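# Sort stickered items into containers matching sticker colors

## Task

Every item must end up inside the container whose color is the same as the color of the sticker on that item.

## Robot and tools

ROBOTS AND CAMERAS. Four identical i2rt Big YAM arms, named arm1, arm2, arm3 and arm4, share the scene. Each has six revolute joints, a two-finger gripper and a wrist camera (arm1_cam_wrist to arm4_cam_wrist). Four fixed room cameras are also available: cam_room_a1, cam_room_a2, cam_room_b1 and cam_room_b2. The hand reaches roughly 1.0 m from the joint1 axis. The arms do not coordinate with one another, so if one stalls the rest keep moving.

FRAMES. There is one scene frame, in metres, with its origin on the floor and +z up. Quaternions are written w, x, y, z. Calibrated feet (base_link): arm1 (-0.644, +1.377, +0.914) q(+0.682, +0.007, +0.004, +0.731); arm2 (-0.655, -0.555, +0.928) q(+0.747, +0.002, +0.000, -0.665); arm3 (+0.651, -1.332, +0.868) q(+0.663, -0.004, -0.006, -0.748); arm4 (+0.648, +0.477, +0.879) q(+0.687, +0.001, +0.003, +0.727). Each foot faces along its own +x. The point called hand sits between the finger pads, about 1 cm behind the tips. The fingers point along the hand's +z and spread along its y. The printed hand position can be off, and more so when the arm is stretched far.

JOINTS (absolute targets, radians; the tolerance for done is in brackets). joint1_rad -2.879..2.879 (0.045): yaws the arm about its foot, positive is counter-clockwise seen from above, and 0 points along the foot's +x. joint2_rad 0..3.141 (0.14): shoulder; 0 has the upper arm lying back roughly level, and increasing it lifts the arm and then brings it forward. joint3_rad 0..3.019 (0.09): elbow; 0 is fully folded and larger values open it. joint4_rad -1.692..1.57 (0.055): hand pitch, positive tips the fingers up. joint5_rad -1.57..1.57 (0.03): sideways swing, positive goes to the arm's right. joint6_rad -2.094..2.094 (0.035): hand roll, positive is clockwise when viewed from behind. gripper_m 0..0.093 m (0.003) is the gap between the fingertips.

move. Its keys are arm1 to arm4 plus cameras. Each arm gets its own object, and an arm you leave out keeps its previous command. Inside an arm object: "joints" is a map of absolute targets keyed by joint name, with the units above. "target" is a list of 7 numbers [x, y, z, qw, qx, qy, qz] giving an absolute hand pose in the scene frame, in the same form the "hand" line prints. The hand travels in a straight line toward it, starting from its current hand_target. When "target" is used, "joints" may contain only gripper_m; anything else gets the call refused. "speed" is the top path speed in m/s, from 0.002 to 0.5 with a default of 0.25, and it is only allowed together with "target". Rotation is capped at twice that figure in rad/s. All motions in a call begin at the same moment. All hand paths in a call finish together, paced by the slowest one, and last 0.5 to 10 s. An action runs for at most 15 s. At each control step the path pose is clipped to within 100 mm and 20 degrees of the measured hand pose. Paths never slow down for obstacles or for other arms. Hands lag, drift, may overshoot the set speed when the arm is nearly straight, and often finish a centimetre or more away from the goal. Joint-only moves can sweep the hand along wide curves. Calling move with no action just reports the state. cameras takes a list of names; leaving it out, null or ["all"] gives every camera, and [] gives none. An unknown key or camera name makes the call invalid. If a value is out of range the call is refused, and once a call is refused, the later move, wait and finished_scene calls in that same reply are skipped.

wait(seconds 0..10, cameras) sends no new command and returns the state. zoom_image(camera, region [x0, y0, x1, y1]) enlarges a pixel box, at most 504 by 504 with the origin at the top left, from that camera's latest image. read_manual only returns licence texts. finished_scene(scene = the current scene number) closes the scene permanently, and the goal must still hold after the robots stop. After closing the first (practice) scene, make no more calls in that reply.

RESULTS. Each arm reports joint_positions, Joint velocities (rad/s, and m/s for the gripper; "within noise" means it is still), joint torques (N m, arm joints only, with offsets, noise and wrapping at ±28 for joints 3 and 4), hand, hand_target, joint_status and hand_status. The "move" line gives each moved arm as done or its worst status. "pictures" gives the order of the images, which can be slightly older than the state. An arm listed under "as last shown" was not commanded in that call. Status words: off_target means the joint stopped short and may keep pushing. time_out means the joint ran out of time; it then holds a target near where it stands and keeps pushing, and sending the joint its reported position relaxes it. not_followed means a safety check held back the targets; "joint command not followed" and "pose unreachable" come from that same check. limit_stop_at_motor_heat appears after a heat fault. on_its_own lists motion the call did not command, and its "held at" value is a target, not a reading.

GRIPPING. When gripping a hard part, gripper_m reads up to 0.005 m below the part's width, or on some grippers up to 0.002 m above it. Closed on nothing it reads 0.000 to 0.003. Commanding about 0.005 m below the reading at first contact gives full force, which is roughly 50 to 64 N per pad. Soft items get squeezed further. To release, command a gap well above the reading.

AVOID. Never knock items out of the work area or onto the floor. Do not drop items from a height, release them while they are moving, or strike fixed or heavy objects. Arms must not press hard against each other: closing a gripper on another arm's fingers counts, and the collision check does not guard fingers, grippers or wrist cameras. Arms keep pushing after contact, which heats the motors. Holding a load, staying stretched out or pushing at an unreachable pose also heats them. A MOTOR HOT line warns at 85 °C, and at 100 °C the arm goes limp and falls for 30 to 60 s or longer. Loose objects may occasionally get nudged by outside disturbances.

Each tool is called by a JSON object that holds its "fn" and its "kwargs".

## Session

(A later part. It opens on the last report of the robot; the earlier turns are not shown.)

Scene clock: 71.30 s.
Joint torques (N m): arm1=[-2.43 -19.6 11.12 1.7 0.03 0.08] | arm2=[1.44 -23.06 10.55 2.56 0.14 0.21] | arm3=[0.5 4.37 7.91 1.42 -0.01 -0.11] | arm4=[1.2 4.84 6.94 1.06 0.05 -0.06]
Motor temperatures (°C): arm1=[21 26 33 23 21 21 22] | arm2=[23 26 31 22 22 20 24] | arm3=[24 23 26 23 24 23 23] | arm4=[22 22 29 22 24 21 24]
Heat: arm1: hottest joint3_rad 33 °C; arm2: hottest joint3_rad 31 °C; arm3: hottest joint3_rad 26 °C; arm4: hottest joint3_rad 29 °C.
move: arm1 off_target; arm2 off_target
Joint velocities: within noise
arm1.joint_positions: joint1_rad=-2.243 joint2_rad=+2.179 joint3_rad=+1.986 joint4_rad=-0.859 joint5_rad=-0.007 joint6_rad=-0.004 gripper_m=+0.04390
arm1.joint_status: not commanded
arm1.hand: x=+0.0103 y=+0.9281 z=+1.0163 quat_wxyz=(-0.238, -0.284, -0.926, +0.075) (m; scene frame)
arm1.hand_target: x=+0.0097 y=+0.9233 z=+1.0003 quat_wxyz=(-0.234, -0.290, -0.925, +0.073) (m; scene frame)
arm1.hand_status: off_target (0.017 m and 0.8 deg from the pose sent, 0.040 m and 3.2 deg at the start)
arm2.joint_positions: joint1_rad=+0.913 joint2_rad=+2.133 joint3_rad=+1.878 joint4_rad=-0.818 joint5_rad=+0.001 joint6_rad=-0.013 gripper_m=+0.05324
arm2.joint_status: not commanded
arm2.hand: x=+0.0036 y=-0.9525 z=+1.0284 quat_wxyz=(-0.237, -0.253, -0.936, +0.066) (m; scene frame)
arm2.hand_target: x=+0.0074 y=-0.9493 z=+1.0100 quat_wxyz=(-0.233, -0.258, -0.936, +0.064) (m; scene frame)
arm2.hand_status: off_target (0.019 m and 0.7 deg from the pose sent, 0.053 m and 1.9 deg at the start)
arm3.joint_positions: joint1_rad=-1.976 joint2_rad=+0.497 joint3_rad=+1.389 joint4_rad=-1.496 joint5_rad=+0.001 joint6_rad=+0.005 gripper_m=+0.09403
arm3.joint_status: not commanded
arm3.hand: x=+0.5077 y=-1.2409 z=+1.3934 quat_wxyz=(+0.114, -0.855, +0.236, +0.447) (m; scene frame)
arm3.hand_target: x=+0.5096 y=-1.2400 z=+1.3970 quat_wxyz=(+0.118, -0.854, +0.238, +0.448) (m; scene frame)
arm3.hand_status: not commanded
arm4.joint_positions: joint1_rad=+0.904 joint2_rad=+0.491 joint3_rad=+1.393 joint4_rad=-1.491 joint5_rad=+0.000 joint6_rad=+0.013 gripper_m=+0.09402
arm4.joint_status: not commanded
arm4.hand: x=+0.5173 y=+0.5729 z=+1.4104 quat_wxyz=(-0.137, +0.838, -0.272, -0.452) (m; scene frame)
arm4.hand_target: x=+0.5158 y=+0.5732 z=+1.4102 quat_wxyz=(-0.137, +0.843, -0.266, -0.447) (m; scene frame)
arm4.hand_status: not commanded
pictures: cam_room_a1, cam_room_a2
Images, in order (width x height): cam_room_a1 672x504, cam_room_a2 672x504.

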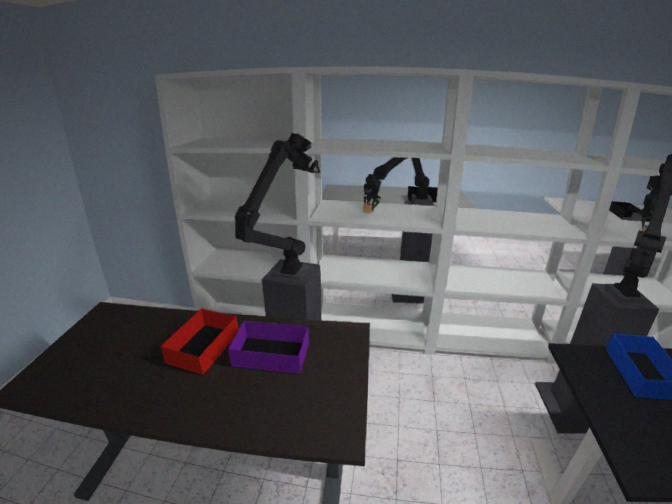

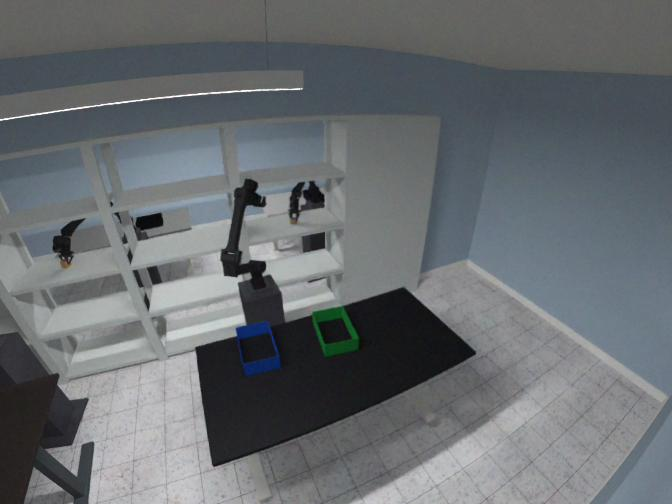

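{"fn": "move", "kwargs": {"arm1": {"target":[0.01,0.925,1.012,-0.2341,-0.2899,-0.925,0.0733],"joints":{"gripper_m":0.08}}, "arm2": {"target":[0.006,-0.951,1.022,-0.2332,-0.2577,-0.9355,0.0642],"joints":{"gripper_m":0.088}}, "arm3": {"joints":{"joint2_rad":0.943,"joint3_rad":0.838,"joint4_rad":-0.942}}, "arm4": {"joints":{"joint2_rad":0.943,"joint3_rad":0.838,"joint4_rad":-0.942}}, "cameras": []}}

{"fn": "move", "kwargs": {"arm1": {"target":[-0.02,0.945,1.085,-0.2341,-0.2899,-0.925,0.0733],"speed":0.2}, "arm2": {"target":[-0.026,-0.932,1.095,-0.2332,-0.2577,-0.9355,0.0642],"speed":0.2}, "cameras": ["arm1_cam_wrist","arm2_cam_wrist"]}}

{"fn": "move", "kwargs": {"arm1": {"target":[-0.35,1.176,1.085,-0.2341,-0.2899,-0.925,0.0733],"speed":0.5}, "arm2": {"target":[-0.35,-0.738,1.095,-0.2332,-0.2577,-0.9355,0.0642],"speed":0.5}, "cameras": []}}

{"fn": "move", "kwargs": {"arm4": {"target":[0.016,0.955,1.1,-0.0774,0.9217,-0.2888,-0.247],"speed":0.4}, "arm3": {"target":[-0.004,-0.947,1.1,-0.0687,0.9312,-0.2565,-0.2495],"speed":0.4}, "arm1": {"joints":{"joint2_rad":0.5,"joint3_rad":1.4,"joint4_rad":-1.5}}, "arm2": {"joints":{"joint2_rad":0.5,"joint3_rad":1.4,"joint4_rad":-1.5}}, "cameras": ["arm3_cam_wrist","arm4_cam_wrist"]}}

Scene clock: 92.27 s.
Joint torques (N m): arm1=[-2.2 -20.31 12.33 0.8 0.06 0.11] | arm2=[1.2 -24.06 11.69 1.58 0.06 0.18] | arm3=[0.5 -5.77 9.8 1.54 -0.01 -0.12] | arm4=[0.32 -5.6 10.22 1.42 0.05 -0.08]
Motor temperatures (°C): arm1=[21 26 33 23 21 21 22] | arm2=[23 26 31 22 22 20 24] | arm3=[24 23 26 23 24 23 23] | arm4=[22 22 29 22 24 21 24]
Heat: arm1: hottest joint3_rad 33 °C; arm2: hottest joint3_rad 31 °C; arm3: hottest joint3_rad 26 °C; arm4: hottest joint3_rad 29 °C.
move: arm1 done; arm2 done; arm3 done; arm4 done
Joint velocities: within noise
arm1.joint_positions: joint1_rad=-2.243 joint2_rad=+2.181 joint3_rad=+1.986 joint4_rad=-0.859 joint5_rad=-0.007 joint6_rad=-0.004 gripper_m=+0.07996
arm1.joint_status: all done
arm1.hand: x=+0.0102 y=+0.9282 z=+1.0148 quat_wxyz=(-0.237, -0.284, -0.926, +0.074) (m; scene frame)
arm1.hand_target: x=+0.0100 y=+0.9251 z=+1.0119 quat_wxyz=(-0.234, -0.290, -0.925, +0.073) (m; scene frame)
arm1.hand_status: done (0.004 m and 0.8 deg from the pose sent, 0.005 m and 0.8 deg at the start)
arm2.joint_positions: joint1_rad=+0.913 joint2_rad=+2.133 joint3_rad=+1.878 joint4_rad=-0.818 joint5_rad=+0.001 joint6_rad=-0.013 gripper_m=+0.08792
arm2.joint_status: all done
arm2.hand: x=+0.0036 y=-0.9525 z=+1.0284 quat_wxyz=(-0.237, -0.254, -0.935, +0.066) (m; scene frame)
arm2.hand_target: x=+0.0058 y=-0.9510 z=+1.0219 quat_wxyz=(-0.233, -0.258, -0.935, +0.064) (m; scene frame)
arm2.hand_status: done (0.007 m and 0.7 deg from the pose sent, 0.007 m and 0.7 deg at the start)
arm3.joint_positions: joint1_rad=-1.976 joint2_rad=+0.945 joint3_rad=+0.832 joint4_rad=-0.956 joint5_rad=+0.001 joint6_rad=+0.005 gripper_m=+0.09403
arm3.joint_status: all done
arm3.hand: x=+0.3449 y=-1.1504 z=+1.0818 quat_wxyz=(+0.058, -0.935, +0.256, +0.238) (m; scene frame)
arm3.hand_target: x=+0.3431 y=-1.1449 z=+1.0866 quat_wxyz=(+0.062, -0.932, +0.258, +0.247) (m; scene frame)
arm3.hand_status: not commanded
arm4.joint_positions: joint1_rad=+0.904 joint2_rad=+0.949 joint3_rad=+0.819 joint4_rad=-0.958 joint5_rad=+0.000 joint6_rad=+0.013 gripper_m=+0.09402
arm4.joint_status: all done
arm4.hand: x=+0.3621 y=+0.6794 z=+1.0884 quat_wxyz=(-0.068, +0.924, -0.299, -0.230) (m; scene frame)
arm4.hand_target: x=+0.3549 y=+0.6829 z=+1.1020 quat_wxyz=(-0.075, +0.921, -0.289, -0.249) (m; scene frame)
arm4.hand_status: not commanded
pictures: none
No camera images: "cameras" was empty.

Scene clock: 93.47 s.
Joint torques (N m): arm1=[-2.2 -19.49 12.1 0.85 0.02 0.13] | arm2=[1.14 -22.18 10.39 1.18 0.08 0.18] | arm3=[0.56 -5.95 9.78 1.58 -0.01 -0.11] | arm4=[0.85 -6.12 10.17 1.36 0.05 -0.08]
Motor temperatures (°C): arm1=[21 26 33 23 21 21 22] | arm2=[23 26 31 22 22 20 24] | arm3=[24 23 26 23 24 23 23] | arm4=[22 22 29 22 24 21 24]
Heat: arm1: hottest joint3_rad 33 °C; arm2: hottest joint3_rad 31 °C; arm3: hottest joint3_rad 26 °C; arm4: hottest joint3_rad 29 °C.
move: arm1 done; arm2 off_target
Joint velocities: within noise
arm1.joint_positions: joint1_rad=-2.243 joint2_rad=+2.046 joint3_rad=+1.939 joint4_rad=-0.951 joint5_rad=-0.007 joint6_rad=-0.004 gripper_m=+0.07996
arm1.joint_status: not commanded
arm1.hand: x=-0.0175 y=+0.9478 z=+1.0823 quat_wxyz=(-0.235, -0.284, -0.926, +0.074) (m; scene frame)
arm1.hand_target: x=-0.0200 y=+0.9451 z=+1.0849 quat_wxyz=(-0.234, -0.290, -0.925, +0.073) (m; scene frame)
arm1.hand_status: done (0.005 m and 0.7 deg from the pose sent, 0.078 m and 0.7 deg at the start)
arm2.joint_positions: joint1_rad=+0.913 joint2_rad=+1.980 joint3_rad=+1.845 joint4_rad=-0.907 joint5_rad=+0.001 joint6_rad=-0.013 gripper_m=+0.08792
arm2.joint_status: not commanded
arm2.hand: x=-0.0228 y=-0.9370 z=+1.1133 quat_wxyz=(-0.252, -0.253, -0.932, +0.070) (m; scene frame)
arm2.hand_target: x=-0.0261 y=-0.9320 z=+1.0952 quat_wxyz=(-0.233, -0.258, -0.935, +0.064) (m; scene frame)
arm2.hand_status: off_target (0.019 m and 2.4 deg from the pose sent, 0.076 m and 0.7 deg at the start)
arm3, arm4: as last shown
pictures: arm1_cam_wrist, arm2_cam_wrist
Images, in order (width x height): arm1_cam_wrist 672x504, arm2_cam_wrist 672x504.

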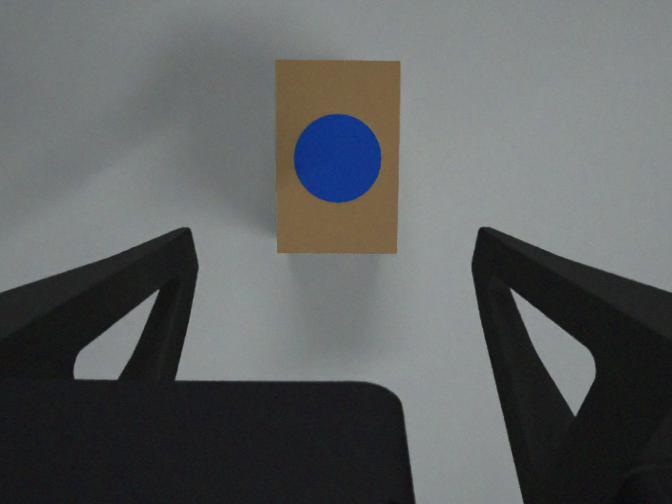

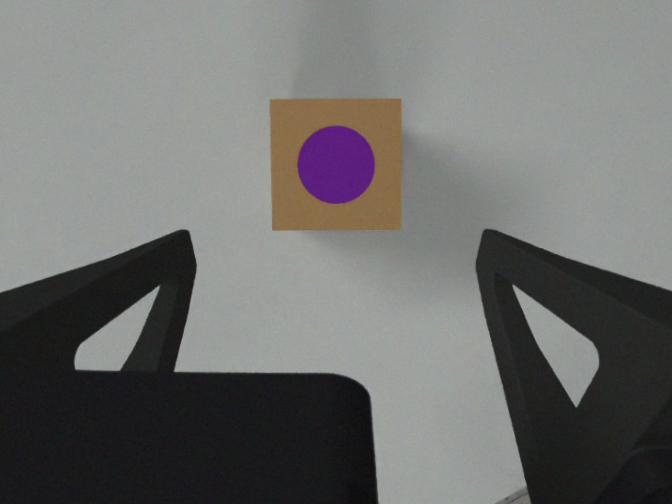

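Scene clock: 95.03 s.
Joint torques (N m): arm1=[-1.44 -1.2 11.84 0.84 0.11 0.13] | arm2=[1.32 -5.54 10.52 1.26 0.14 0.2] | arm3=[0.56 -5.77 9.77 1.57 -0.01 -0.11] | arm4=[1.03 -6.18 10.24 1.42 0.07 -0.11]
Motor temperatures (°C): arm1=[21 26 33 23 21 21 22] | arm2=[23 26 31 22 22 20 24] | arm3=[24 23 26 23 24 23 23] | arm4=[22 22 30 22 24 21 24]
Heat: arm1: hottest joint3_rad 33 °C; arm2: hottest joint3_rad 31 °C; arm3: hottest joint3_rad 26 °C; arm4: hottest joint3_rad 30 °C.
move: arm1 done; arm2 done
Joint velocities: within noise
arm1.joint_positions: joint1_rad=-2.243 joint2_rad=+0.952 joint3_rad=+0.721 joint4_rad=-0.821 joint5_rad=-0.007 joint6_rad=-0.003 gripper_m=+0.07996
arm1.joint_status: not commanded
arm1.hand: x=-0.3506 y=+1.1775 z=+1.0844 quat_wxyz=(-0.238, -0.285, -0.926, +0.074) (m; scene frame)
arm1.hand_target: x=-0.3500 y=+1.1761 z=+1.0849 quat_wxyz=(-0.234, -0.290, -0.925, +0.073) (m; scene frame)
arm1.hand_status: done (0.002 m and 0.8 deg from the pose sent, 0.403 m and 0.7 deg at the start)
arm2.joint_positions: joint1_rad=+0.913 joint2_rad=+0.977 joint3_rad=+0.735 joint4_rad=-0.810 joint5_rad=+0.001 joint6_rad=-0.013 gripper_m=+0.08792
arm2.joint_status: not commanded
arm2.hand: x=-0.3471 y=-0.7420 z=+1.1038 quat_wxyz=(-0.247, -0.253, -0.933, +0.069) (m; scene frame)
arm2.hand_target: x=-0.3501 y=-0.7380 z=+1.0952 quat_wxyz=(-0.233, -0.258, -0.935, +0.064) (m; scene frame)
arm2.hand_status: done (0.010 m and 1.8 deg from the pose sent, 0.383 m and 2.4 deg at the start)
arm3, arm4: as last shown
pictures: none
No camera images: "cameras" was empty.

Scene clock: 97.13 s.
Joint torques (N m): arm1=[-2.61 6.01 9.65 1.24 0.09 0.11] | arm2=[1.38 3.25 9.43 1.73 0.14 0.2] | arm3=[1.61 -24.29 14.09 0.55 0.13 -0.05] | arm4=[0.62 -24.41 12.74 0.39 -0.04 -0.09]
Motor temperatures (°C): arm1=[21 26 33 23 21 21 22] | arm2=[23 26 31 22 22 20 24] | arm3=[24 23 27 23 24 23 23] | arm4=[22 22 30 22 24 21 24]
Heat: arm1: hottest joint3_rad 33 °C; arm2: hottest joint3_rad 31 °C; arm3: hottest joint3_rad 27 °C; arm4: hottest joint3_rad 30 °C.
move: arm1 done; arm2 done; arm3 off_target; arm4 off_target
Joint velocities: within noise
arm1.joint_positions: joint1_rad=-2.243 joint2_rad=+0.497 joint3_rad=+1.383 joint4_rad=-1.489 joint5_rad=-0.007 joint6_rad=-0.003 gripper_m=+0.07996
arm1.joint_status: all done
arm1.hand: x=-0.4973 y=+1.2815 z=+1.4373 quat_wxyz=(-0.438, -0.260, -0.850, +0.137) (m; scene frame)
arm1.hand_target: x=-0.5002 y=+1.2829 z=+1.4425 quat_wxyz=(-0.439, -0.264, -0.848, +0.137) (m; scene frame)
arm1.hand_status: not commanded
arm2.joint_positions: joint1_rad=+0.913 joint2_rad=+0.498 joint3_rad=+1.387 joint4_rad=-1.485 joint5_rad=+0.001 joint6_rad=-0.013 gripper_m=+0.08792
arm2.joint_status: all done
arm2.hand: x=-0.5126 y=-0.6440 z=+1.4564 quat_wxyz=(-0.451, -0.232, -0.853, +0.127) (m; scene frame)
arm2.hand_target: x=-0.5153 y=-0.6418 z=+1.4589 quat_wxyz=(-0.450, -0.236, -0.853, +0.123) (m; scene frame)
arm2.hand_status: not commanded
arm3.joint_positions: joint1_rad=-1.976 joint2_rad=+2.021 joint3_rad=+1.996 joint4_rad=-1.059 joint5_rad=+0.014 joint6_rad=+0.005 gripper_m=+0.09403
arm3.joint_status: not commanded
arm3.hand: x=+0.0075 y=-0.9518 z=+1.0743 quat_wxyz=(+0.062, -0.937, +0.258, +0.229) (m; scene frame)
arm3.hand_target: x=-0.0028 y=-0.9477 z=+1.0999 quat_wxyz=(+0.069, -0.931, +0.256, +0.250) (m; scene frame)
arm3.hand_status: off_target (0.029 m and 2.6 deg from the pose sent, 0.404 m and 1.9 deg at the start)
arm4.joint_positions: joint1_rad=+0.873 joint2_rad=+2.136 joint3_rad=+2.164 joint4_rad=-1.102 joint5_rad=-0.012 joint6_rad=-0.024 gripper_m=+0.09402
arm4.joint_status: not commanded
arm4.hand: x=+0.0214 y=+0.9447 z=+1.0870 quat_wxyz=(-0.073, +0.923, -0.294, -0.236) (m; scene frame)
arm4.hand_target: x=+0.0166 y=+0.9544 z=+1.1000 quat_wxyz=(-0.078, +0.922, -0.289, -0.248) (m; scene frame)
arm4.hand_status: off_target (0.017 m and 1.5 deg from the pose sent, 0.443 m and 2.5 deg at the start)
pictures: arm3_cam_wrist, arm4_cam_wrist
Images, in order (width x height): arm3_cam_wrist 672x504, arm4_cam_wrist 672x504.

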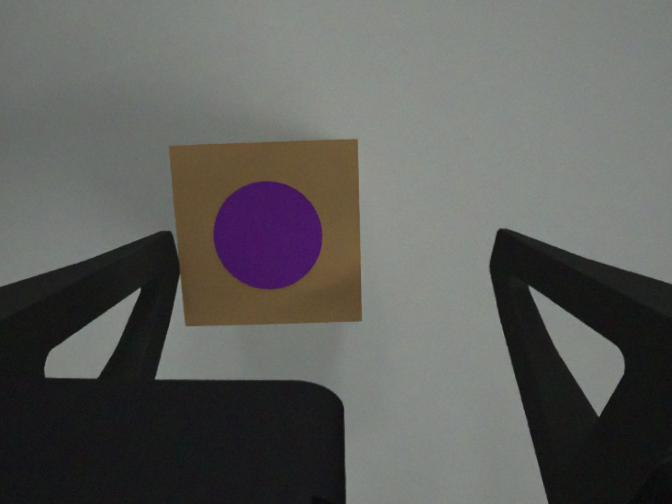

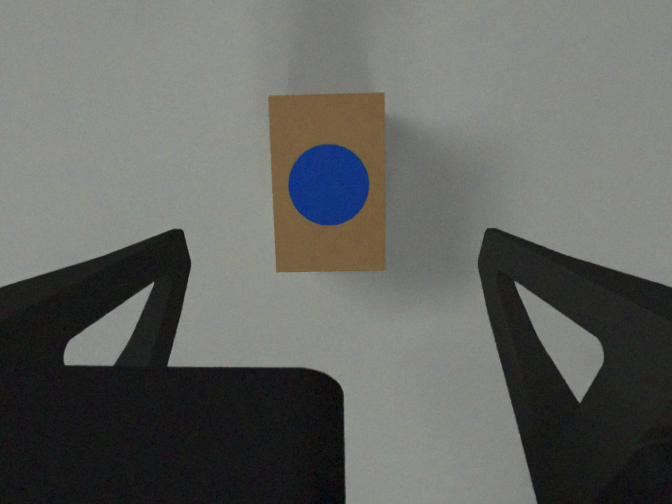

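{"fn": "move", "kwargs": {"arm3": {"target": [-0.0123, -0.9637, 1.06, -0.0687, 0.9312, -0.2565, -0.2495]}, "arm4": {"target": [0.0, 0.966, 1.06, -0.0774, 0.9217, -0.2888, -0.247]}, "cameras": ["arm3_cam_wrist", "arm4_cam_wrist"]}}

Scene clock: 131.20 s.
Joint torques (N m): arm1=[-2.26 5.48 9.83 1.32 0.07 0.13] | arm2=[1.32 3.19 9.46 1.77 0.15 0.21] | arm3=[2.2 -23.77 9.2 1.58 0.13 0.01] | arm4=[0.32 -24.23 12.88 1.26 -0.06 -0.06]
Motor temperatures (°C): arm1=[21 25 33 23 21 21 22] | arm2=[23 26 32 22 22 20 23] | arm3=[24 24 30 23 24 23 23] | arm4=[22 28 33 22 24 21 24]
Heat: arm1: hottest joint3_rad 33 °C; arm2: hottest joint3_rad 32 °C; arm3: hottest joint3_rad 30 °C; arm4: hottest joint3_rad 33 °C.
move: arm3 done; arm4 off_target
Joint velocities: within noise
arm1, arm2: as last shown
arm3.joint_positions: joint1_rad=-1.956 joint2_rad=+2.021 joint3_rad=+1.959 joint4_rad=-0.981 joint5_rad=+0.028 joint6_rad=+0.022 gripper_m=+0.09403
arm3.joint_status: not commanded
arm3.hand: x=-0.0060 y=-0.9589 z=+1.0652 quat_wxyz=(+0.069, -0.932, +0.257, +0.247) (m; scene frame)
arm3.hand_target: x=-0.0122 y=-0.9638 z=+1.0601 quat_wxyz=(+0.069, -0.931, +0.256, +0.250) (m; scene frame)
arm3.hand_status: done (0.009 m and 0.3 deg from the pose sent, 0.027 m and 2.6 deg at the start)
arm4.joint_positions: joint1_rad=+0.873 joint2_rad=+2.201 joint3_rad=+2.174 joint4_rad=-1.071 joint5_rad=-0.012 joint6_rad=-0.025 gripper_m=+0.09402
arm4.joint_status: not commanded
arm4.hand: x=+0.0111 y=+0.9522 z=+1.0456 quat_wxyz=(-0.069, +0.926, -0.294, -0.225) (m; scene frame)
arm4.hand_target: x=+0.0011 y=+0.9650 z=+1.0602 quat_wxyz=(-0.078, +0.922, -0.289, -0.247) (m; scene frame)
arm4.hand_status: off_target (0.023 m and 2.8 deg from the pose sent, 0.041 m and 1.5 deg at the start)
pictures: arm3_cam_wrist, arm4_cam_wrist
Images, in order (width x height): arm3_cam_wrist 672x504, arm4_cam_wrist 672x504.

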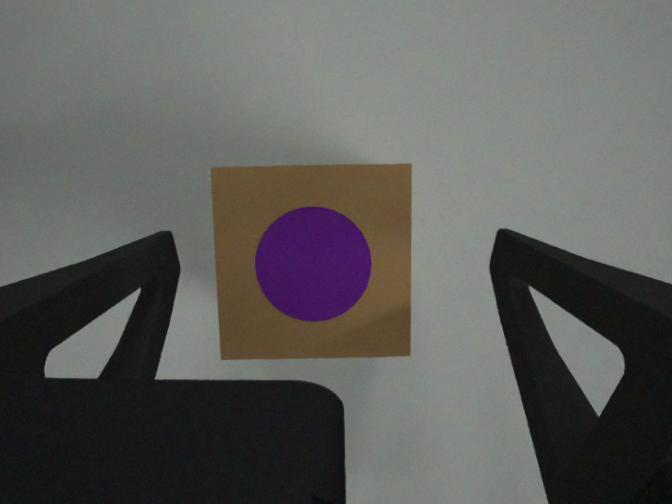

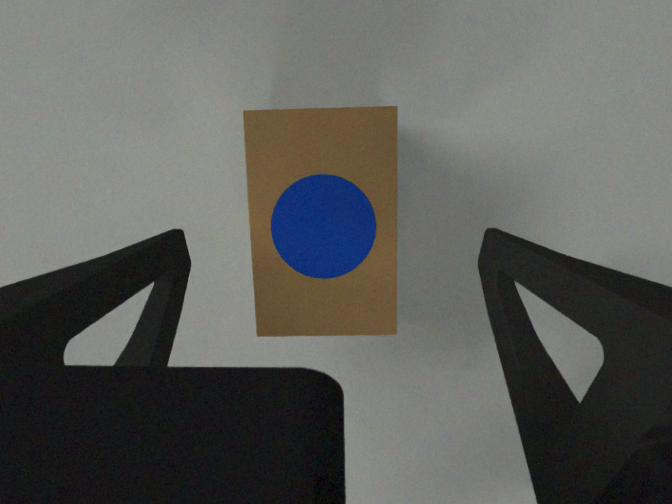

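{"fn": "move", "kwargs": {"arm3": {"target": [-0.015, -0.9675, 1.0, -0.0687, 0.9312, -0.2565, -0.2495], "speed": 0.15}, "arm4": {"target": [-0.006, 0.966, 1.005, -0.0774, 0.9217, -0.2888, -0.247], "speed": 0.15}, "cameras": ["arm3_cam_wrist", "arm4_cam_wrist"]}}

Scene clock: 138.77 s.
Joint torques (N m): arm1=[-1.73 6.42 9.8 1.39 0.09 0.13] | arm2=[1.2 3.37 9.43 1.76 0.14 0.21] | arm3=[2.55 -22.18 8.25 1.55 0.11 -0.01] | arm4=[0.38 -24.59 9.37 1.37 0.03 -0.04]
Motor temperatures (°C): arm1=[21 25 33 23 21 21 21] | arm2=[23 26 32 22 22 20 23] | arm3=[24 24 30 23 24 23 23] | arm4=[22 28 35 22 24 21 24]
Heat: arm1: hottest joint3_rad 33 °C; arm2: hottest joint3_rad 32 °C; arm3: hottest joint3_rad 30 °C; arm4: hottest joint3_rad 35 °C.
move: arm3 off_target; arm4 off_target
Joint velocities: within noise
arm1, arm2: as last shown
arm3.joint_positions: joint1_rad=-1.955 joint2_rad=+2.032 joint3_rad=+1.853 joint4_rad=-0.837 joint5_rad=+0.032 joint6_rad=+0.031 gripper_m=+0.09400
arm3.joint_status: not commanded
arm3.hand: x=-0.0093 y=-0.9578 z=+1.0220 quat_wxyz=(+0.073, -0.927, +0.261, +0.260) (m; scene frame)
arm3.hand_target: x=-0.0143 y=-0.9677 z=+1.0001 quat_wxyz=(+0.069, -0.931, +0.257, +0.249) (m; scene frame)
arm3.hand_status: off_target (0.025 m and 1.5 deg from the pose sent, 0.066 m and 0.3 deg at the start)
arm4.joint_positions: joint1_rad=+0.873 joint2_rad=+2.225 joint3_rad=+2.133 joint4_rad=-0.954 joint5_rad=-0.012 joint6_rad=-0.025 gripper_m=+0.09402
arm4.joint_status: not commanded
arm4.hand: x=-0.0020 y=+0.9617 z=+1.0200 quat_wxyz=(-0.077, +0.920, -0.292, -0.248) (m; scene frame)
arm4.hand_target: x=-0.0056 y=+0.9656 z=+1.0051 quat_wxyz=(-0.077, +0.922, -0.289, -0.247) (m; scene frame)
arm4.hand_status: off_target (0.016 m and 0.5 deg from the pose sent, 0.046 m and 2.8 deg at the start)
pictures: arm3_cam_wrist, arm4_cam_wrist
Images, in order (width x height): arm3_cam_wrist 672x504, arm4_cam_wrist 672x504.

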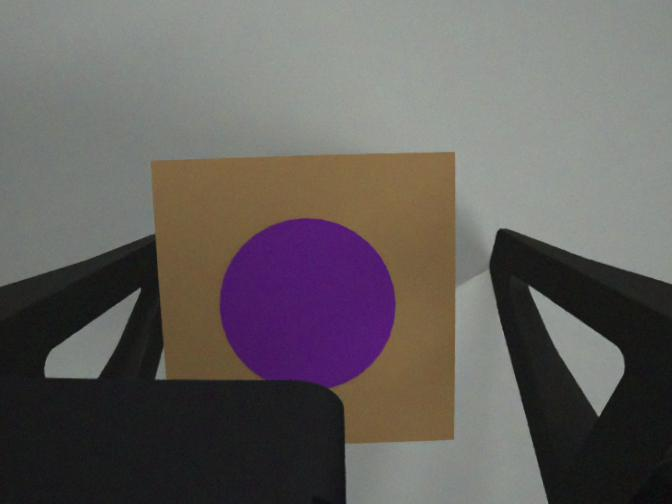

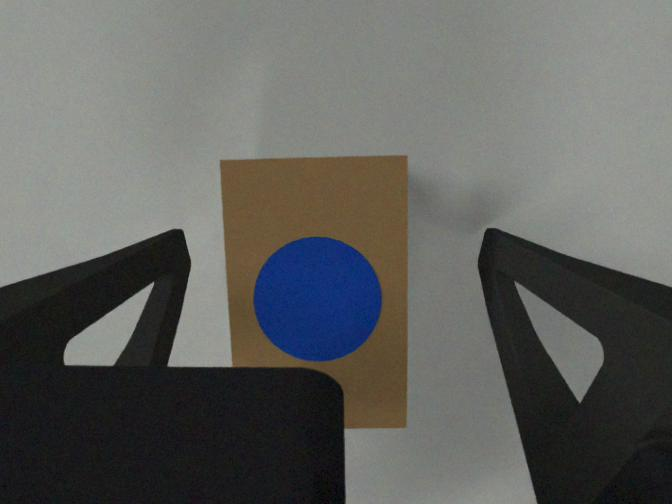

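{"fn": "move", "kwargs": {"arm3": {"target": [-0.0163, -0.971, 1.0, -0.0687, 0.9312, -0.2565, -0.2495], "speed": 0.15}, "arm4": {"target": [-0.0005, 0.959, 1.003, -0.0774, 0.9217, -0.2888, -0.247], "speed": 0.15}, "cameras": []}}

{"fn": "move", "kwargs": {"arm3": {"joints": {"gripper_m": 0.04}}, "arm4": {"joints": {"gripper_m": 0.034}}, "cameras": ["arm3_cam_wrist", "arm4_cam_wrist"]}}

Scene clock: 149.20 s.
Joint torques (N m): arm1=[-2.14 6.36 9.84 1.21 0.11 0.12] | arm2=[1.32 3.31 9.46 1.78 0.15 0.2] | arm3=[3.14 -22.3 8.12 1.59 0.11 0.02] | arm4=[1.14 -26.05 7.94 1.29 -0.05 0]
Motor temperatures (°C): arm1=[21 25 33 23 21 21 21] | arm2=[23 26 32 22 22 20 23] | arm3=[24 25 30 23 24 23 23] | arm4=[22 28 36 22 24 21 24]
Heat: arm1: hottest joint3_rad 33 °C; arm2: hottest joint3_rad 32 °C; arm3: hottest joint3_rad 30 °C; arm4: hottest joint3_rad 36 °C.
move: arm3 off_target; arm4 done
Joint velocities: within noise
arm1, arm2: as last shown
arm3.joint_positions: joint1_rad=-1.954 joint2_rad=+2.032 joint3_rad=+1.853 joint4_rad=-0.837 joint5_rad=+0.035 joint6_rad=+0.033 gripper_m=+0.09400
arm3.joint_status: not commanded
arm3.hand: x=-0.0095 y=-0.9582 z=+1.0220 quat_wxyz=(+0.074, -0.927, +0.261, +0.260) (m; scene frame)
arm3.hand_target: x=-0.0156 y=-0.9712 z=+1.0002 quat_wxyz=(+0.069, -0.931, +0.256, +0.249) (m; scene frame)
arm3.hand_status: off_target (0.026 m and 1.5 deg from the pose sent, 0.027 m and 1.5 deg at the start)
arm4.joint_positions: joint1_rad=+0.873 joint2_rad=+2.221 joint3_rad=+2.101 joint4_rad=-0.923 joint5_rad=-0.009 joint6_rad=-0.027 gripper_m=+0.09402
arm4.joint_status: not commanded
arm4.hand: x=-0.0003 y=+0.9612 z=+1.0115 quat_wxyz=(-0.079, +0.920, -0.292, -0.249) (m; scene frame)
arm4.hand_target: x=-0.0004 y=+0.9591 z=+1.0032 quat_wxyz=(-0.077, +0.922, -0.289, -0.247) (m; scene frame)
arm4.hand_status: done (0.009 m and 0.5 deg from the pose sent, 0.017 m and 0.5 deg at the start)
pictures: none
No camera images: "cameras" was empty.

Scene clock: 149.83 s.
Joint torques (N m): arm1=[-2.02 5.89 9.76 1.26 0.12 0.09] | arm2=[1.14 3.31 9.44 1.76 0.15 0.2] | arm3=[2.26 -22.18 8.27 1.5 0.1 0] | arm4=[0.79 -26.46 8.13 1.24 -0.11 0.03]
Motor temperatures (°C): arm1=[21 25 33 23 21 21 21] | arm2=[23 25 32 22 22 20 23] | arm3=[24 26 30 23 24 23 23] | arm4=[22 28 36 22 24 21 24]
Heat: arm1: hottest joint3_rad 33 °C; arm2: hottest joint3_rad 32 °C; arm3: hottest joint3_rad 30 °C; arm4: hottest joint3_rad 36 °C.
move: arm3 off_target; arm4 off_target
Joint velocities: within noise
arm1, arm2: as last shown
arm3.joint_positions: joint1_rad=-1.945 joint2_rad=+2.032 joint3_rad=+1.851 joint4_rad=-0.835 joint5_rad=+0.035 joint6_rad=+0.034 gripper_m=+0.05320
arm3.joint_status: gripper_m off_target (ended at +0.05322, target +0.04000)
arm3.hand: x=-0.0126 y=-0.9639 z=+1.0216 quat_wxyz=(+0.073, -0.928, +0.258, +0.260) (m; scene frame)
arm3.hand_target: x=-0.0156 y=-0.9713 z=+1.0002 quat_wxyz=(+0.069, -0.931, +0.256, +0.249) (m; scene frame)
arm3.hand_status: not commanded
arm4.joint_positions: joint1_rad=+0.867 joint2_rad=+2.221 joint3_rad=+2.100 joint4_rad=-0.921 joint5_rad=-0.007 joint6_rad=-0.027 gripper_m=+0.04446
arm4.joint_status: gripper_m off_target (ended at +0.04449, target +0.03400)
arm4.hand: x=+0.0022 y=+0.9650 z=+1.0114 quat_wxyz=(-0.081, +0.919, -0.294, -0.250) (m; scene frame)
arm4.hand_target: x=-0.0005 y=+0.9590 z=+1.0032 quat_wxyz=(-0.077, +0.922, -0.289, -0.247) (m; scene frame)
arm4.hand_status: not commanded
pictures: arm3_cam_wrist, arm4_cam_wrist
Images, in order (width x height): arm3_cam_wrist 672x504, arm4_cam_wrist 672x504.

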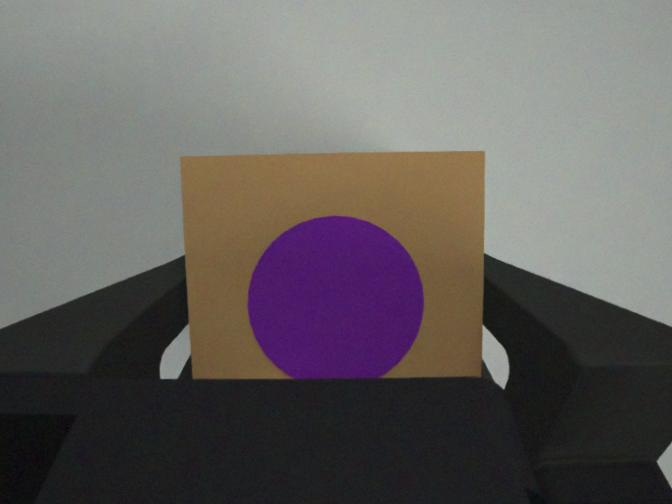

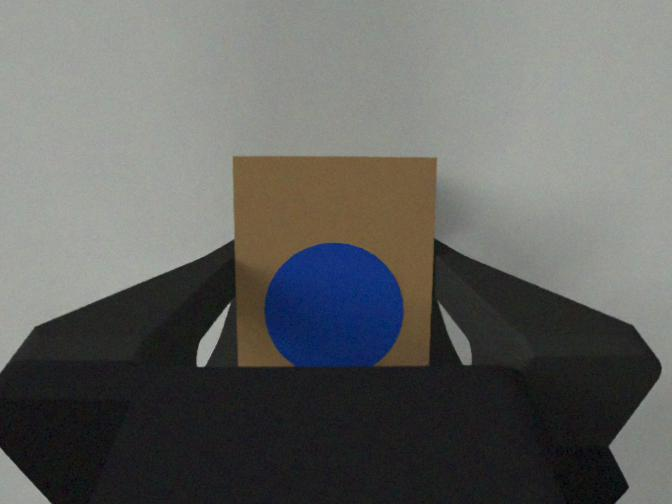

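{"fn": "move", "kwargs": {"arm3": {"target": [-0.006, -0.968, 1.1, -0.0687, 0.9312, -0.2565, -0.2495]}, "arm4": {"target": [0.008, 0.957, 1.1, -0.0774, 0.9217, -0.2888, -0.247]}, "cameras": []}}

{"fn": "move", "kwargs": {"arm3": {"target": [0.343, -1.147, 1.1, -0.0687, 0.9312, -0.2565, -0.2495], "speed": 0.35}, "arm4": {"target": [0.355, 0.683, 1.12, -0.0774, 0.9217, -0.2888, -0.247], "speed": 0.35}, "cameras": []}}

{"fn": "move", "kwargs": {"arm3": {"joints": {"joint2_rad": 0.5, "joint3_rad": 1.4, "joint4_rad": -1.5, "joint5_rad": 0, "joint6_rad": 0}}, "arm4": {"joints": {"joint2_rad": 0.5, "joint3_rad": 1.4, "joint4_rad": -1.5, "joint5_rad": 0, "joint6_rad": 0}}, "cameras": ["arm3_cam_wrist", "arm4_cam_wrist"]}}

{"fn": "move", "kwargs": {"arm3": {"joints": {"joint1_rad": 1.787}}, "arm4": {"joints": {"joint1_rad": -1.915}}, "cameras": []}}

{"fn": "move", "kwargs": {"arm3": {"joints": {"joint2_rad": 1.516, "joint3_rad": 1.075, "joint4_rad": -0.606}}, "arm4": {"joints": {"joint2_rad": 1.48, "joint3_rad": 1.003, "joint4_rad": -0.57}}, "cameras": ["arm3_cam_wrist", "arm4_cam_wrist"]}}

Scene clock: 166.63 s.
Joint torques (N m): arm1=[-1.85 6.42 9.8 1.31 0.07 0.11] | arm2=[1.14 3.19 9.44 1.77 0.15 0.2] | arm3=[1.61 -25.47 13.9 0.62 -0.06 -0.07] | arm4=[1.2 -27.52 12.6 0.43 -0.06 -0.04]
Motor temperatures (°C): arm1=[21 24 32 23 21 21 21] | arm2=[23 25 32 22 22 20 23] | arm3=[24 27 30 23 24 23 24] | arm4=[22 29 36 22 24 21 25]
Heat: arm1: hottest joint3_rad 32 °C; arm2: hottest joint3_rad 32 °C; arm3: hottest joint3_rad 30 °C; arm4: hottest joint3_rad 36 °C.
move: arm3 off_target; arm4 off_target
Joint velocities: within noise
arm1, arm2: as last shown
arm3.joint_positions: joint1_rad=-1.945 joint2_rad=+2.009 joint3_rad=+1.951 joint4_rad=-1.045 joint5_rad=+0.034 joint6_rad=+0.034 gripper_m=+0.05318
arm3.joint_status: not commanded
arm3.hand: x=+0.0052 y=-0.9733 z=+1.0630 quat_wxyz=(+0.063, -0.938, +0.260, +0.219) (m; scene frame)
arm3.hand_target: x=-0.0044 y=-0.9690 z=+1.1001 quat_wxyz=(+0.069, -0.931, +0.256, +0.250) (m; scene frame)
arm3.hand_status: off_target (0.039 m and 3.6 deg from the pose sent, 0.079 m and 1.4 deg at the start)
arm4.joint_positions: joint1_rad=+0.867 joint2_rad=+2.193 joint3_rad=+2.213 joint4_rad=-1.123 joint5_rad=-0.009 joint6_rad=-0.027 gripper_m=+0.04445
arm4.joint_status: not commanded
arm4.hand: x=+0.0165 y=+0.9541 z=+1.0656 quat_wxyz=(-0.070, +0.926, -0.296, -0.222) (m; scene frame)
arm4.hand_target: x=+0.0092 y=+0.9561 z=+1.1000 quat_wxyz=(-0.078, +0.922, -0.289, -0.247) (m; scene frame)
arm4.hand_status: off_target (0.036 m and 3.1 deg from the pose sent, 0.089 m and 0.9 deg at the start)
pictures: none
No camera images: "cameras" was empty.

Scene clock: 168.63 s.
Joint torques (N m): arm1=[-2.37 6.83 9.76 1.21 0.08 0.14] | arm2=[1.26 3.19 9.43 1.78 0.15 0.2] | arm3=[0.21 -4.84 9.28 0.92 -0.07 -0.14] | arm4=[1.55 -4.42 9.43 0.49 0.21 0.16]
Motor temperatures (°C): arm1=[21 24 32 23 21 21 21] | arm2=[23 25 32 22 22 20 23] | arm3=[24 27 30 23 24 23 24] | arm4=[22 29 35 22 24 21 25]
Heat: arm1: hottest joint3_rad 32 °C; arm2: hottest joint3_rad 32 °C; arm3: hottest joint3_rad 30 °C; arm4: hottest joint3_rad 35 °C.
move: arm3 done; arm4 done
Joint velocities: within noise
arm1, arm2: as last shown
arm3.joint_positions: joint1_rad=-1.959 joint2_rad=+0.925 joint3_rad=+0.865 joint4_rad=-0.969 joint5_rad=+0.020 joint6_rad=+0.015 gripper_m=+0.05318
arm3.joint_status: not commanded
arm3.hand: x=+0.3404 y=-1.1509 z=+1.1034 quat_wxyz=(+0.068, -0.930, +0.254, +0.255) (m; scene frame)
arm3.hand_target: x=+0.3430 y=-1.1471 z=+1.1000 quat_wxyz=(+0.069, -0.931, +0.257, +0.250) (m; scene frame)
arm3.hand_status: done (0.006 m and 0.7 deg from the pose sent, 0.382 m and 3.6 deg at the start)
arm4.joint_positions: joint1_rad=+0.903 joint2_rad=+0.928 joint3_rad=+0.879 joint4_rad=-0.984 joint5_rad=+0.002 joint6_rad=-0.015 gripper_m=+0.04445
arm4.joint_status: not commanded
arm4.hand: x=+0.3566 y=+0.6841 z=+1.1222 quat_wxyz=(-0.081, +0.921, -0.284, -0.254) (m; scene frame)
arm4.hand_target: x=+0.3550 y=+0.6829 z=+1.1200 quat_wxyz=(-0.077, +0.922, -0.289, -0.247) (m; scene frame)
arm4.hand_status: done (0.003 m and 1.0 deg from the pose sent, 0.437 m and 3.2 deg at the start)
pictures: none
No camera images: "cameras" was empty.

Scene clock: 170.13 s.
Joint torques (N m): arm1=[-1.73 5.95 9.66 1.24 0.07 0.1] | arm2=[1.38 3.25 9.42 1.77 0.15 0.21] | arm3=[0.15 3.19 7.79 1.5 -0.08 -0.12] | arm4=[1.67 3.78 6.97 1.02 -0.02 0.17]
Motor temperatures (°C): arm1=[21 24 32 23 21 21 21] | arm2=[23 25 32 22 22 20 23] | arm3=[24 26 30 23 24 23 24] | arm4=[22 29 35 22 24 21 25]
Heat: arm1: hottest joint3_rad 32 °C; arm2: hottest joint3_rad 32 °C; arm3: hottest joint3_rad 30 °C; arm4: hottest joint3_rad 35 °C.
move: arm3 done; arm4 done
Joint velocities: within noise
arm1, arm2: as last shown
arm3.joint_positions: joint1_rad=-1.959 joint2_rad=+0.507 joint3_rad=+1.392 joint4_rad=-1.497 joint5_rad=+0.002 joint6_rad=+0.008 gripper_m=+0.05318
arm3.joint_status: all done
arm3.hand: x=+0.5034 y=-1.2414 z=+1.3929 quat_wxyz=(+0.110, -0.859, +0.230, +0.444) (m; scene frame)
arm3.hand_target: x=+0.5083 y=-1.2419 z=+1.3970 quat_wxyz=(+0.115, -0.856, +0.232, +0.449) (m; scene frame)
arm3.hand_status: not commanded
arm4.joint_positions: joint1_rad=+0.903 joint2_rad=+0.502 joint3_rad=+1.394 joint4_rad=-1.492 joint5_rad=+0.002 joint6_rad=-0.014 gripper_m=+0.04445
arm4.joint_status: all done
arm4.hand: x=+0.5142 y=+0.5757 z=+1.4092 quat_wxyz=(-0.143, +0.844, -0.262, -0.446) (m; scene frame)
arm4.hand_target: x=+0.5156 y=+0.5728 z=+1.4102 quat_wxyz=(-0.137, +0.844, -0.264, -0.447) (m; scene frame)
arm4.hand_status: not commanded
pictures: arm3_cam_wrist, arm4_cam_wrist
Images, in order (width x height): arm3_cam_wrist 672x504, arm4_cam_wrist 672x504.

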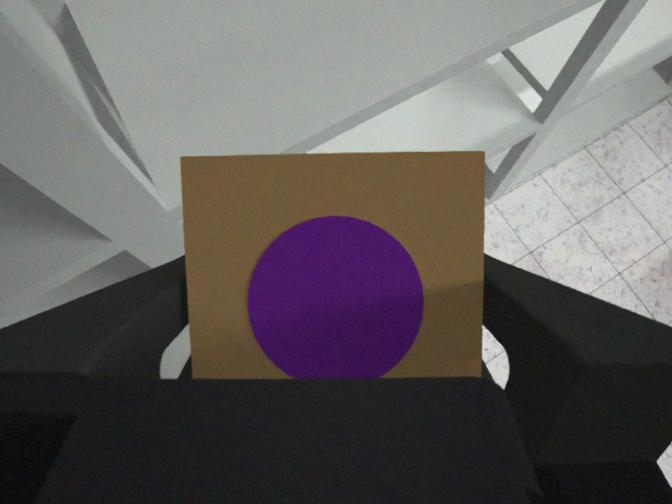

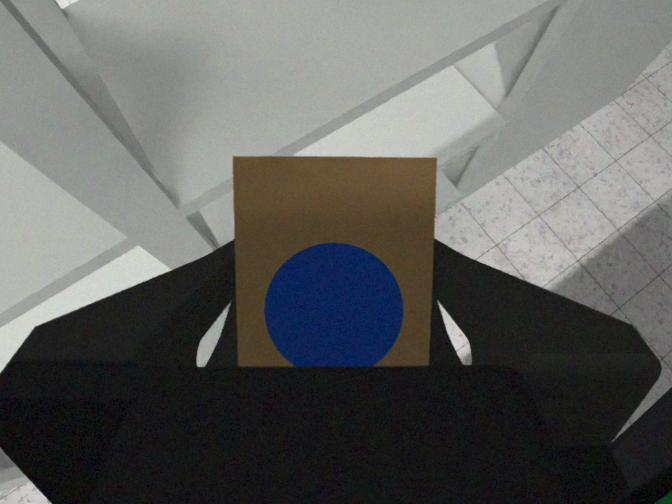

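Scene clock: 172.73 s.
Joint torques (N m): arm1=[-2.02 6.07 9.92 1.44 0.15 0.15] | arm2=[1.14 3.25 9.44 1.78 0.14 0.21] | arm3=[2.02 3.37 7.66 1.48 0.06 -0.12] | arm4=[0.38 4.01 6.94 1.05 0.05 0.15]
Motor temperatures (°C): arm1=[21 24 32 23 21 21 21] | arm2=[23 25 32 22 22 20 23] | arm3=[24 26 30 23 24 23 24] | arm4=[22 28 35 22 24 21 25]
Heat: arm1: hottest joint3_rad 32 °C; arm2: hottest joint3_rad 32 °C; arm3: hottest joint3_rad 30 °C; arm4: hottest joint3_rad 35 °C.
move: arm3 done; arm4 done
Joint velocities: within noise
arm1.joint_positions: joint1_rad=-2.243 joint2_rad=+0.497 joint3_rad=+1.383 joint4_rad=-1.489 joint5_rad=-0.007 joint6_rad=-0.003 gripper_m=+0.07996
arm1.joint_status: not commanded
arm1.hand: x=-0.4973 y=+1.2815 z=+1.4373 quat_wxyz=(-0.438, -0.260, -0.850, +0.137) (m; scene frame)
arm1.hand_target: x=-0.5002 y=+1.2829 z=+1.4425 quat_wxyz=(-0.439, -0.264, -0.848, +0.137) (m; scene frame)
arm1.hand_status: not commanded
arm2.joint_positions: joint1_rad=+0.913 joint2_rad=+0.498 joint3_rad=+1.387 joint4_rad=-1.485 joint5_rad=+0.001 joint6_rad=-0.013 gripper_m=+0.08792
arm2.joint_status: not commanded
arm2.hand: x=-0.5126 y=-0.6440 z=+1.4564 quat_wxyz=(-0.451, -0.232, -0.853, +0.127) (m; scene frame)
arm2.hand_target: x=-0.5153 y=-0.6418 z=+1.4589 quat_wxyz=(-0.450, -0.236, -0.853, +0.123) (m; scene frame)
arm2.hand_status: not commanded
arm3.joint_positions: joint1_rad=+1.776 joint2_rad=+0.507 joint3_rad=+1.392 joint4_rad=-1.497 joint5_rad=-0.001 joint6_rad=+0.007 gripper_m=+0.05311
arm3.joint_status: all done
arm3.hand: x=+0.8185 y=-1.3106 z=+1.3942 quat_wxyz=(-0.461, +0.038, -0.887, -0.015) (m; scene frame)
arm3.hand_target: x=+0.8139 y=-1.3092 z=+1.3983 quat_wxyz=(-0.466, +0.045, -0.883, -0.016) (m; scene frame)
arm3.hand_status: not commanded
arm4.joint_positions: joint1_rad=-1.912 joint2_rad=+0.502 joint3_rad=+1.394 joint4_rad=-1.492 joint5_rad=+0.001 joint6_rad=-0.013 gripper_m=+0.04444
arm4.joint_status: all done
arm4.hand: x=+0.8104 y=+0.4317 z=+1.4083 quat_wxyz=(-0.460, -0.119, -0.877, +0.071) (m; scene frame)
arm4.hand_target: x=+0.8076 y=+0.4321 z=+1.4093 quat_wxyz=(-0.460, -0.126, -0.876, +0.069) (m; scene frame)
arm4.hand_status: not commanded
pictures: none
No camera images: "cameras" was empty.

Scene clock: 174.37 s.
Joint torques (N m): arm1=[-1.44 5.77 9.8 1.5 0.1 0.13] | arm2=[1.2 3.31 9.48 1.77 0.14 0.21] | arm3=[1.79 -15.03 8.73 1.65 0.06 -0.11] | arm4=[0.62 -12.86 9.18 1.39 0.07 0.17]
Motor temperatures (°C): arm1=[21 24 32 23 21 21 21] | arm2=[23 25 32 22 22 20 23] | arm3=[24 26 30 23 24 23 24] | arm4=[22 28 35 22 24 21 26]
Heat: arm1: hottest joint3_rad 32 °C; arm2: hottest joint3_rad 32 °C; arm3: hottest joint3_rad 30 °C; arm4: hottest joint3_rad 35 °C.
move: arm3 done; arm4 done
Joint velocities: within noise
arm1, arm2: as last shown
arm3.joint_positions: joint1_rad=+1.776 joint2_rad=+1.521 joint3_rad=+1.072 joint4_rad=-0.622 joint5_rad=-0.001 joint6_rad=+0.007 gripper_m=+0.05311
arm3.joint_status: all done
arm3.hand: x=+1.1827 y=-1.2854 z=+0.9961 quat_wxyz=(-0.247, +0.039, -0.968, -0.005) (m; scene frame)
arm3.hand_target: x=+1.1868 y=-1.2790 z=+1.0020 quat_wxyz=(-0.259, +0.048, -0.965, -0.006) (m; scene frame)
arm3.hand_status: not commanded
arm4.joint_positions: joint1_rad=-1.912 joint2_rad=+1.474 joint3_rad=+0.986 joint4_rad=-0.588 joint5_rad=+0.001 joint6_rad=-0.013 gripper_m=+0.04444
arm4.joint_status: all done
arm4.hand: x=+1.1359 y=+0.3346 z=+0.9940 quat_wxyz=(-0.240, -0.131, -0.961, +0.039) (m; scene frame)
arm4.hand_target: x=+1.1456 y=+0.3301 z=+1.0011 quat_wxyz=(-0.254, -0.138, -0.956, +0.039) (m; scene frame)
arm4.hand_status: not commanded
pictures: arm3_cam_wrist, arm4_cam_wrist
Images, in order (width x height): arm3_cam_wrist 672x504, arm4_cam_wrist 672x504.

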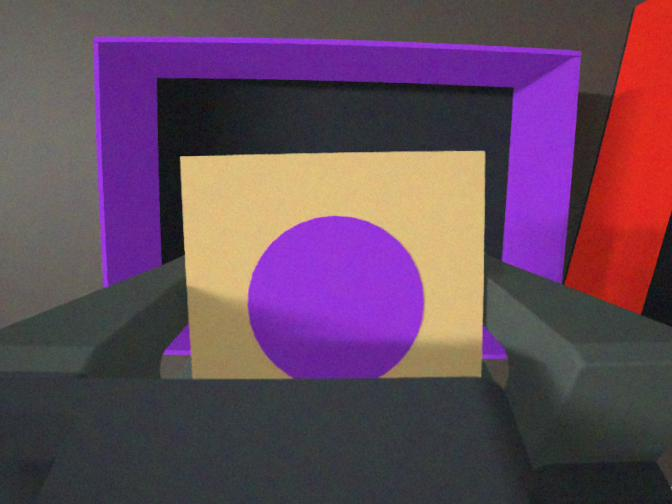

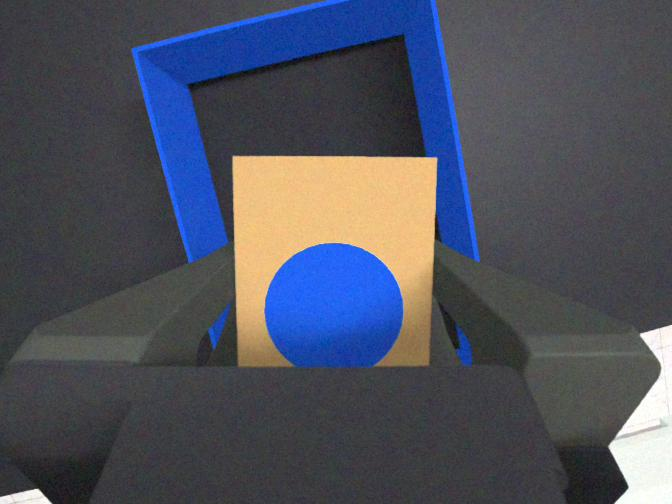

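{"fn": "move", "kwargs": {"arm3": {"target": [1.188, -1.28, 0.80, -0.2585, 0.0463, -0.9648, -0.0124], "speed": 0.3}, "arm4": {"target": [1.147, 0.33, 0.80, -0.2561, -0.1386, -0.9559, 0.0371], "speed": 0.3}, "cameras": []}}

{"fn": "move", "kwargs": {"arm3": {"target": [1.188, -1.28, 0.752, -0.2585, 0.0463, -0.9648, -0.0124], "speed": 0.1}, "arm4": {"target": [1.147, 0.33, 0.74, -0.2561, -0.1386, -0.9559, 0.0371], "speed": 0.1}, "cameras": ["arm3_cam_wrist", "arm4_cam_wrist"]}}

Scene clock: 182.67 s.
Joint torques (N m): arm1=[-2.37 5.89 9.68 1.31 0.06 0.14] | arm2=[1.32 3.19 9.46 1.73 0.14 0.21] | arm3=[1.67 -17.79 5.5 1.65 -0.06 -0.06] | arm4=[0.67 -16.03 5.29 1.47 -0.05 0.17]
Motor temperatures (°C): arm1=[21 24 32 23 21 21 21] | arm2=[23 25 32 22 22 20 23] | arm3=[24 26 30 23 24 23 24] | arm4=[22 27 34 22 24 21 26]
Heat: arm1: hottest joint3_rad 32 °C; arm2: hottest joint3_rad 32 °C; arm3: hottest joint3_rad 30 °C; arm4: hottest joint3_rad 34 °C.
move: arm3 off_target; arm4 done
Joint velocities: within noise
arm1, arm2: as last shown
arm3.joint_positions: joint1_rad=+1.776 joint2_rad=+1.909 joint3_rad=+0.900 joint4_rad=-0.069 joint5_rad=-0.011 joint6_rad=+0.007 gripper_m=+0.05311
arm3.joint_status: not commanded
arm3.hand: x=+1.1812 y=-1.2866 z=+0.7909 quat_wxyz=(-0.244, +0.040, -0.969, -0.009) (m; scene frame)
arm3.hand_target: x=+1.1880 y=-1.2800 z=+0.8001 quat_wxyz=(-0.259, +0.046, -0.965, -0.013) (m; scene frame)
arm3.hand_status: off_target (0.013 m and 1.9 deg from the pose sent, 0.196 m and 1.8 deg at the start)
arm4.joint_positions: joint1_rad=-1.912 joint2_rad=+1.894 joint3_rad=+0.835 joint4_rad=-0.012 joint5_rad=+0.000 joint6_rad=-0.011 gripper_m=+0.04444
arm4.joint_status: not commanded
arm4.hand: x=+1.1390 y=+0.3328 z=+0.7943 quat_wxyz=(-0.242, -0.132, -0.960, +0.038) (m; scene frame)
arm4.hand_target: x=+1.1470 y=+0.3300 z=+0.8002 quat_wxyz=(-0.256, -0.138, -0.956, +0.037) (m; scene frame)
arm4.hand_status: done (0.010 m and 1.9 deg from the pose sent, 0.194 m and 2.1 deg at the start)
pictures: none
No camera images: "cameras" was empty.

Scene clock: 183.90 s.
Joint torques (N m): arm1=[-2.14 6.01 9.81 1.18 0.13 0.08] | arm2=[1.2 3.19 9.48 1.78 0.15 0.2] | arm3=[1.85 -16.73 4.96 1.69 -0.03 -0.04] | arm4=[0.62 -15.38 4.97 1.43 -0.04 0.21]
Motor temperatures (°C): arm1=[21 24 32 23 21 21 21] | arm2=[23 25 32 22 22 20 23] | arm3=[24 26 30 23 24 23 24] | arm4=[22 27 34 22 24 21 26]
Heat: arm1: hottest joint3_rad 32 °C; arm2: hottest joint3_rad 32 °C; arm3: hottest joint3_rad 30 °C; arm4: hottest joint3_rad 34 °C.
move: arm3 done; arm4 off_target
Joint velocities: within noise
arm1, arm2: as last shown
arm3.joint_positions: joint1_rad=+1.776 joint2_rad=+2.015 joint3_rad=+0.900 joint4_rad=+0.051 joint5_rad=-0.011 joint6_rad=+0.007 gripper_m=+0.05311
arm3.joint_status: not commanded
arm3.hand: x=+1.1831 y=-1.2870 z=+0.7505 quat_wxyz=(-0.250, +0.041, -0.967, -0.010) (m; scene frame)
arm3.hand_target: x=+1.1880 y=-1.2800 z=+0.7522 quat_wxyz=(-0.259, +0.046, -0.965, -0.012) (m; scene frame)
arm3.hand_status: done (0.009 m and 1.3 deg from the pose sent, 0.040 m and 1.9 deg at the start)
arm4.joint_positions: joint1_rad=-1.912 joint2_rad=+2.044 joint3_rad=+0.835 joint4_rad=+0.141 joint5_rad=+0.000 joint6_rad=-0.010 gripper_m=+0.04444
arm4.joint_status: not commanded
arm4.hand: x=+1.1361 y=+0.3334 z=+0.7392 quat_wxyz=(-0.244, -0.132, -0.960, +0.039) (m; scene frame)
arm4.hand_target: x=+1.1469 y=+0.3301 z=+0.7403 quat_wxyz=(-0.256, -0.139, -0.956, +0.037) (m; scene frame)
arm4.hand_status: off_target (0.011 m and 1.7 deg from the pose sent, 0.055 m and 1.9 deg at the start)
pictures: arm3_cam_wrist, arm4_cam_wrist
Images, in order (width x height): arm3_cam_wrist 672x504, arm4_cam_wrist 672x504.

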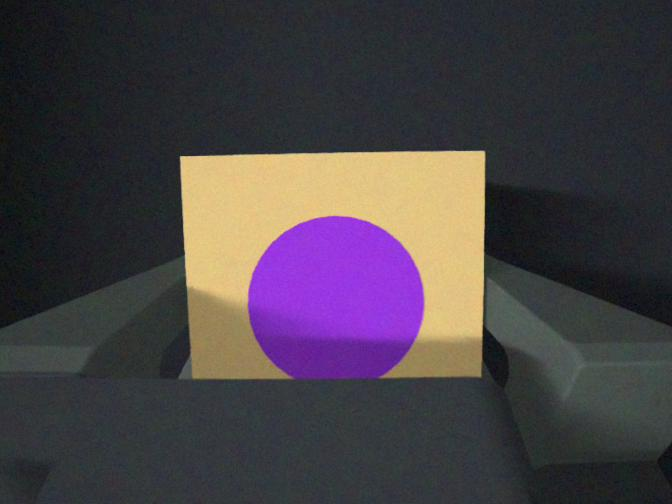

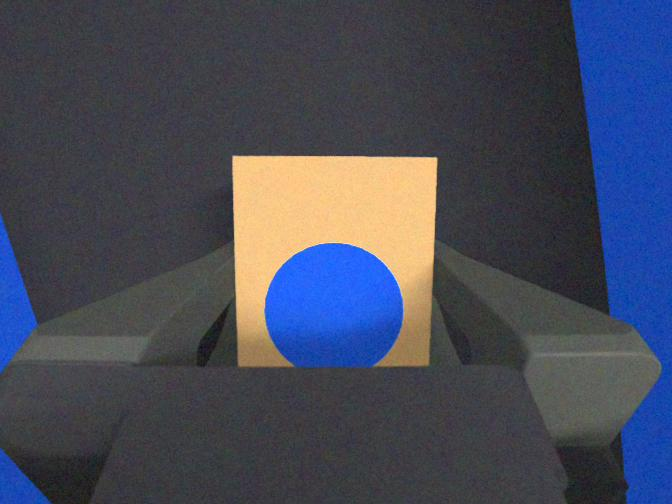

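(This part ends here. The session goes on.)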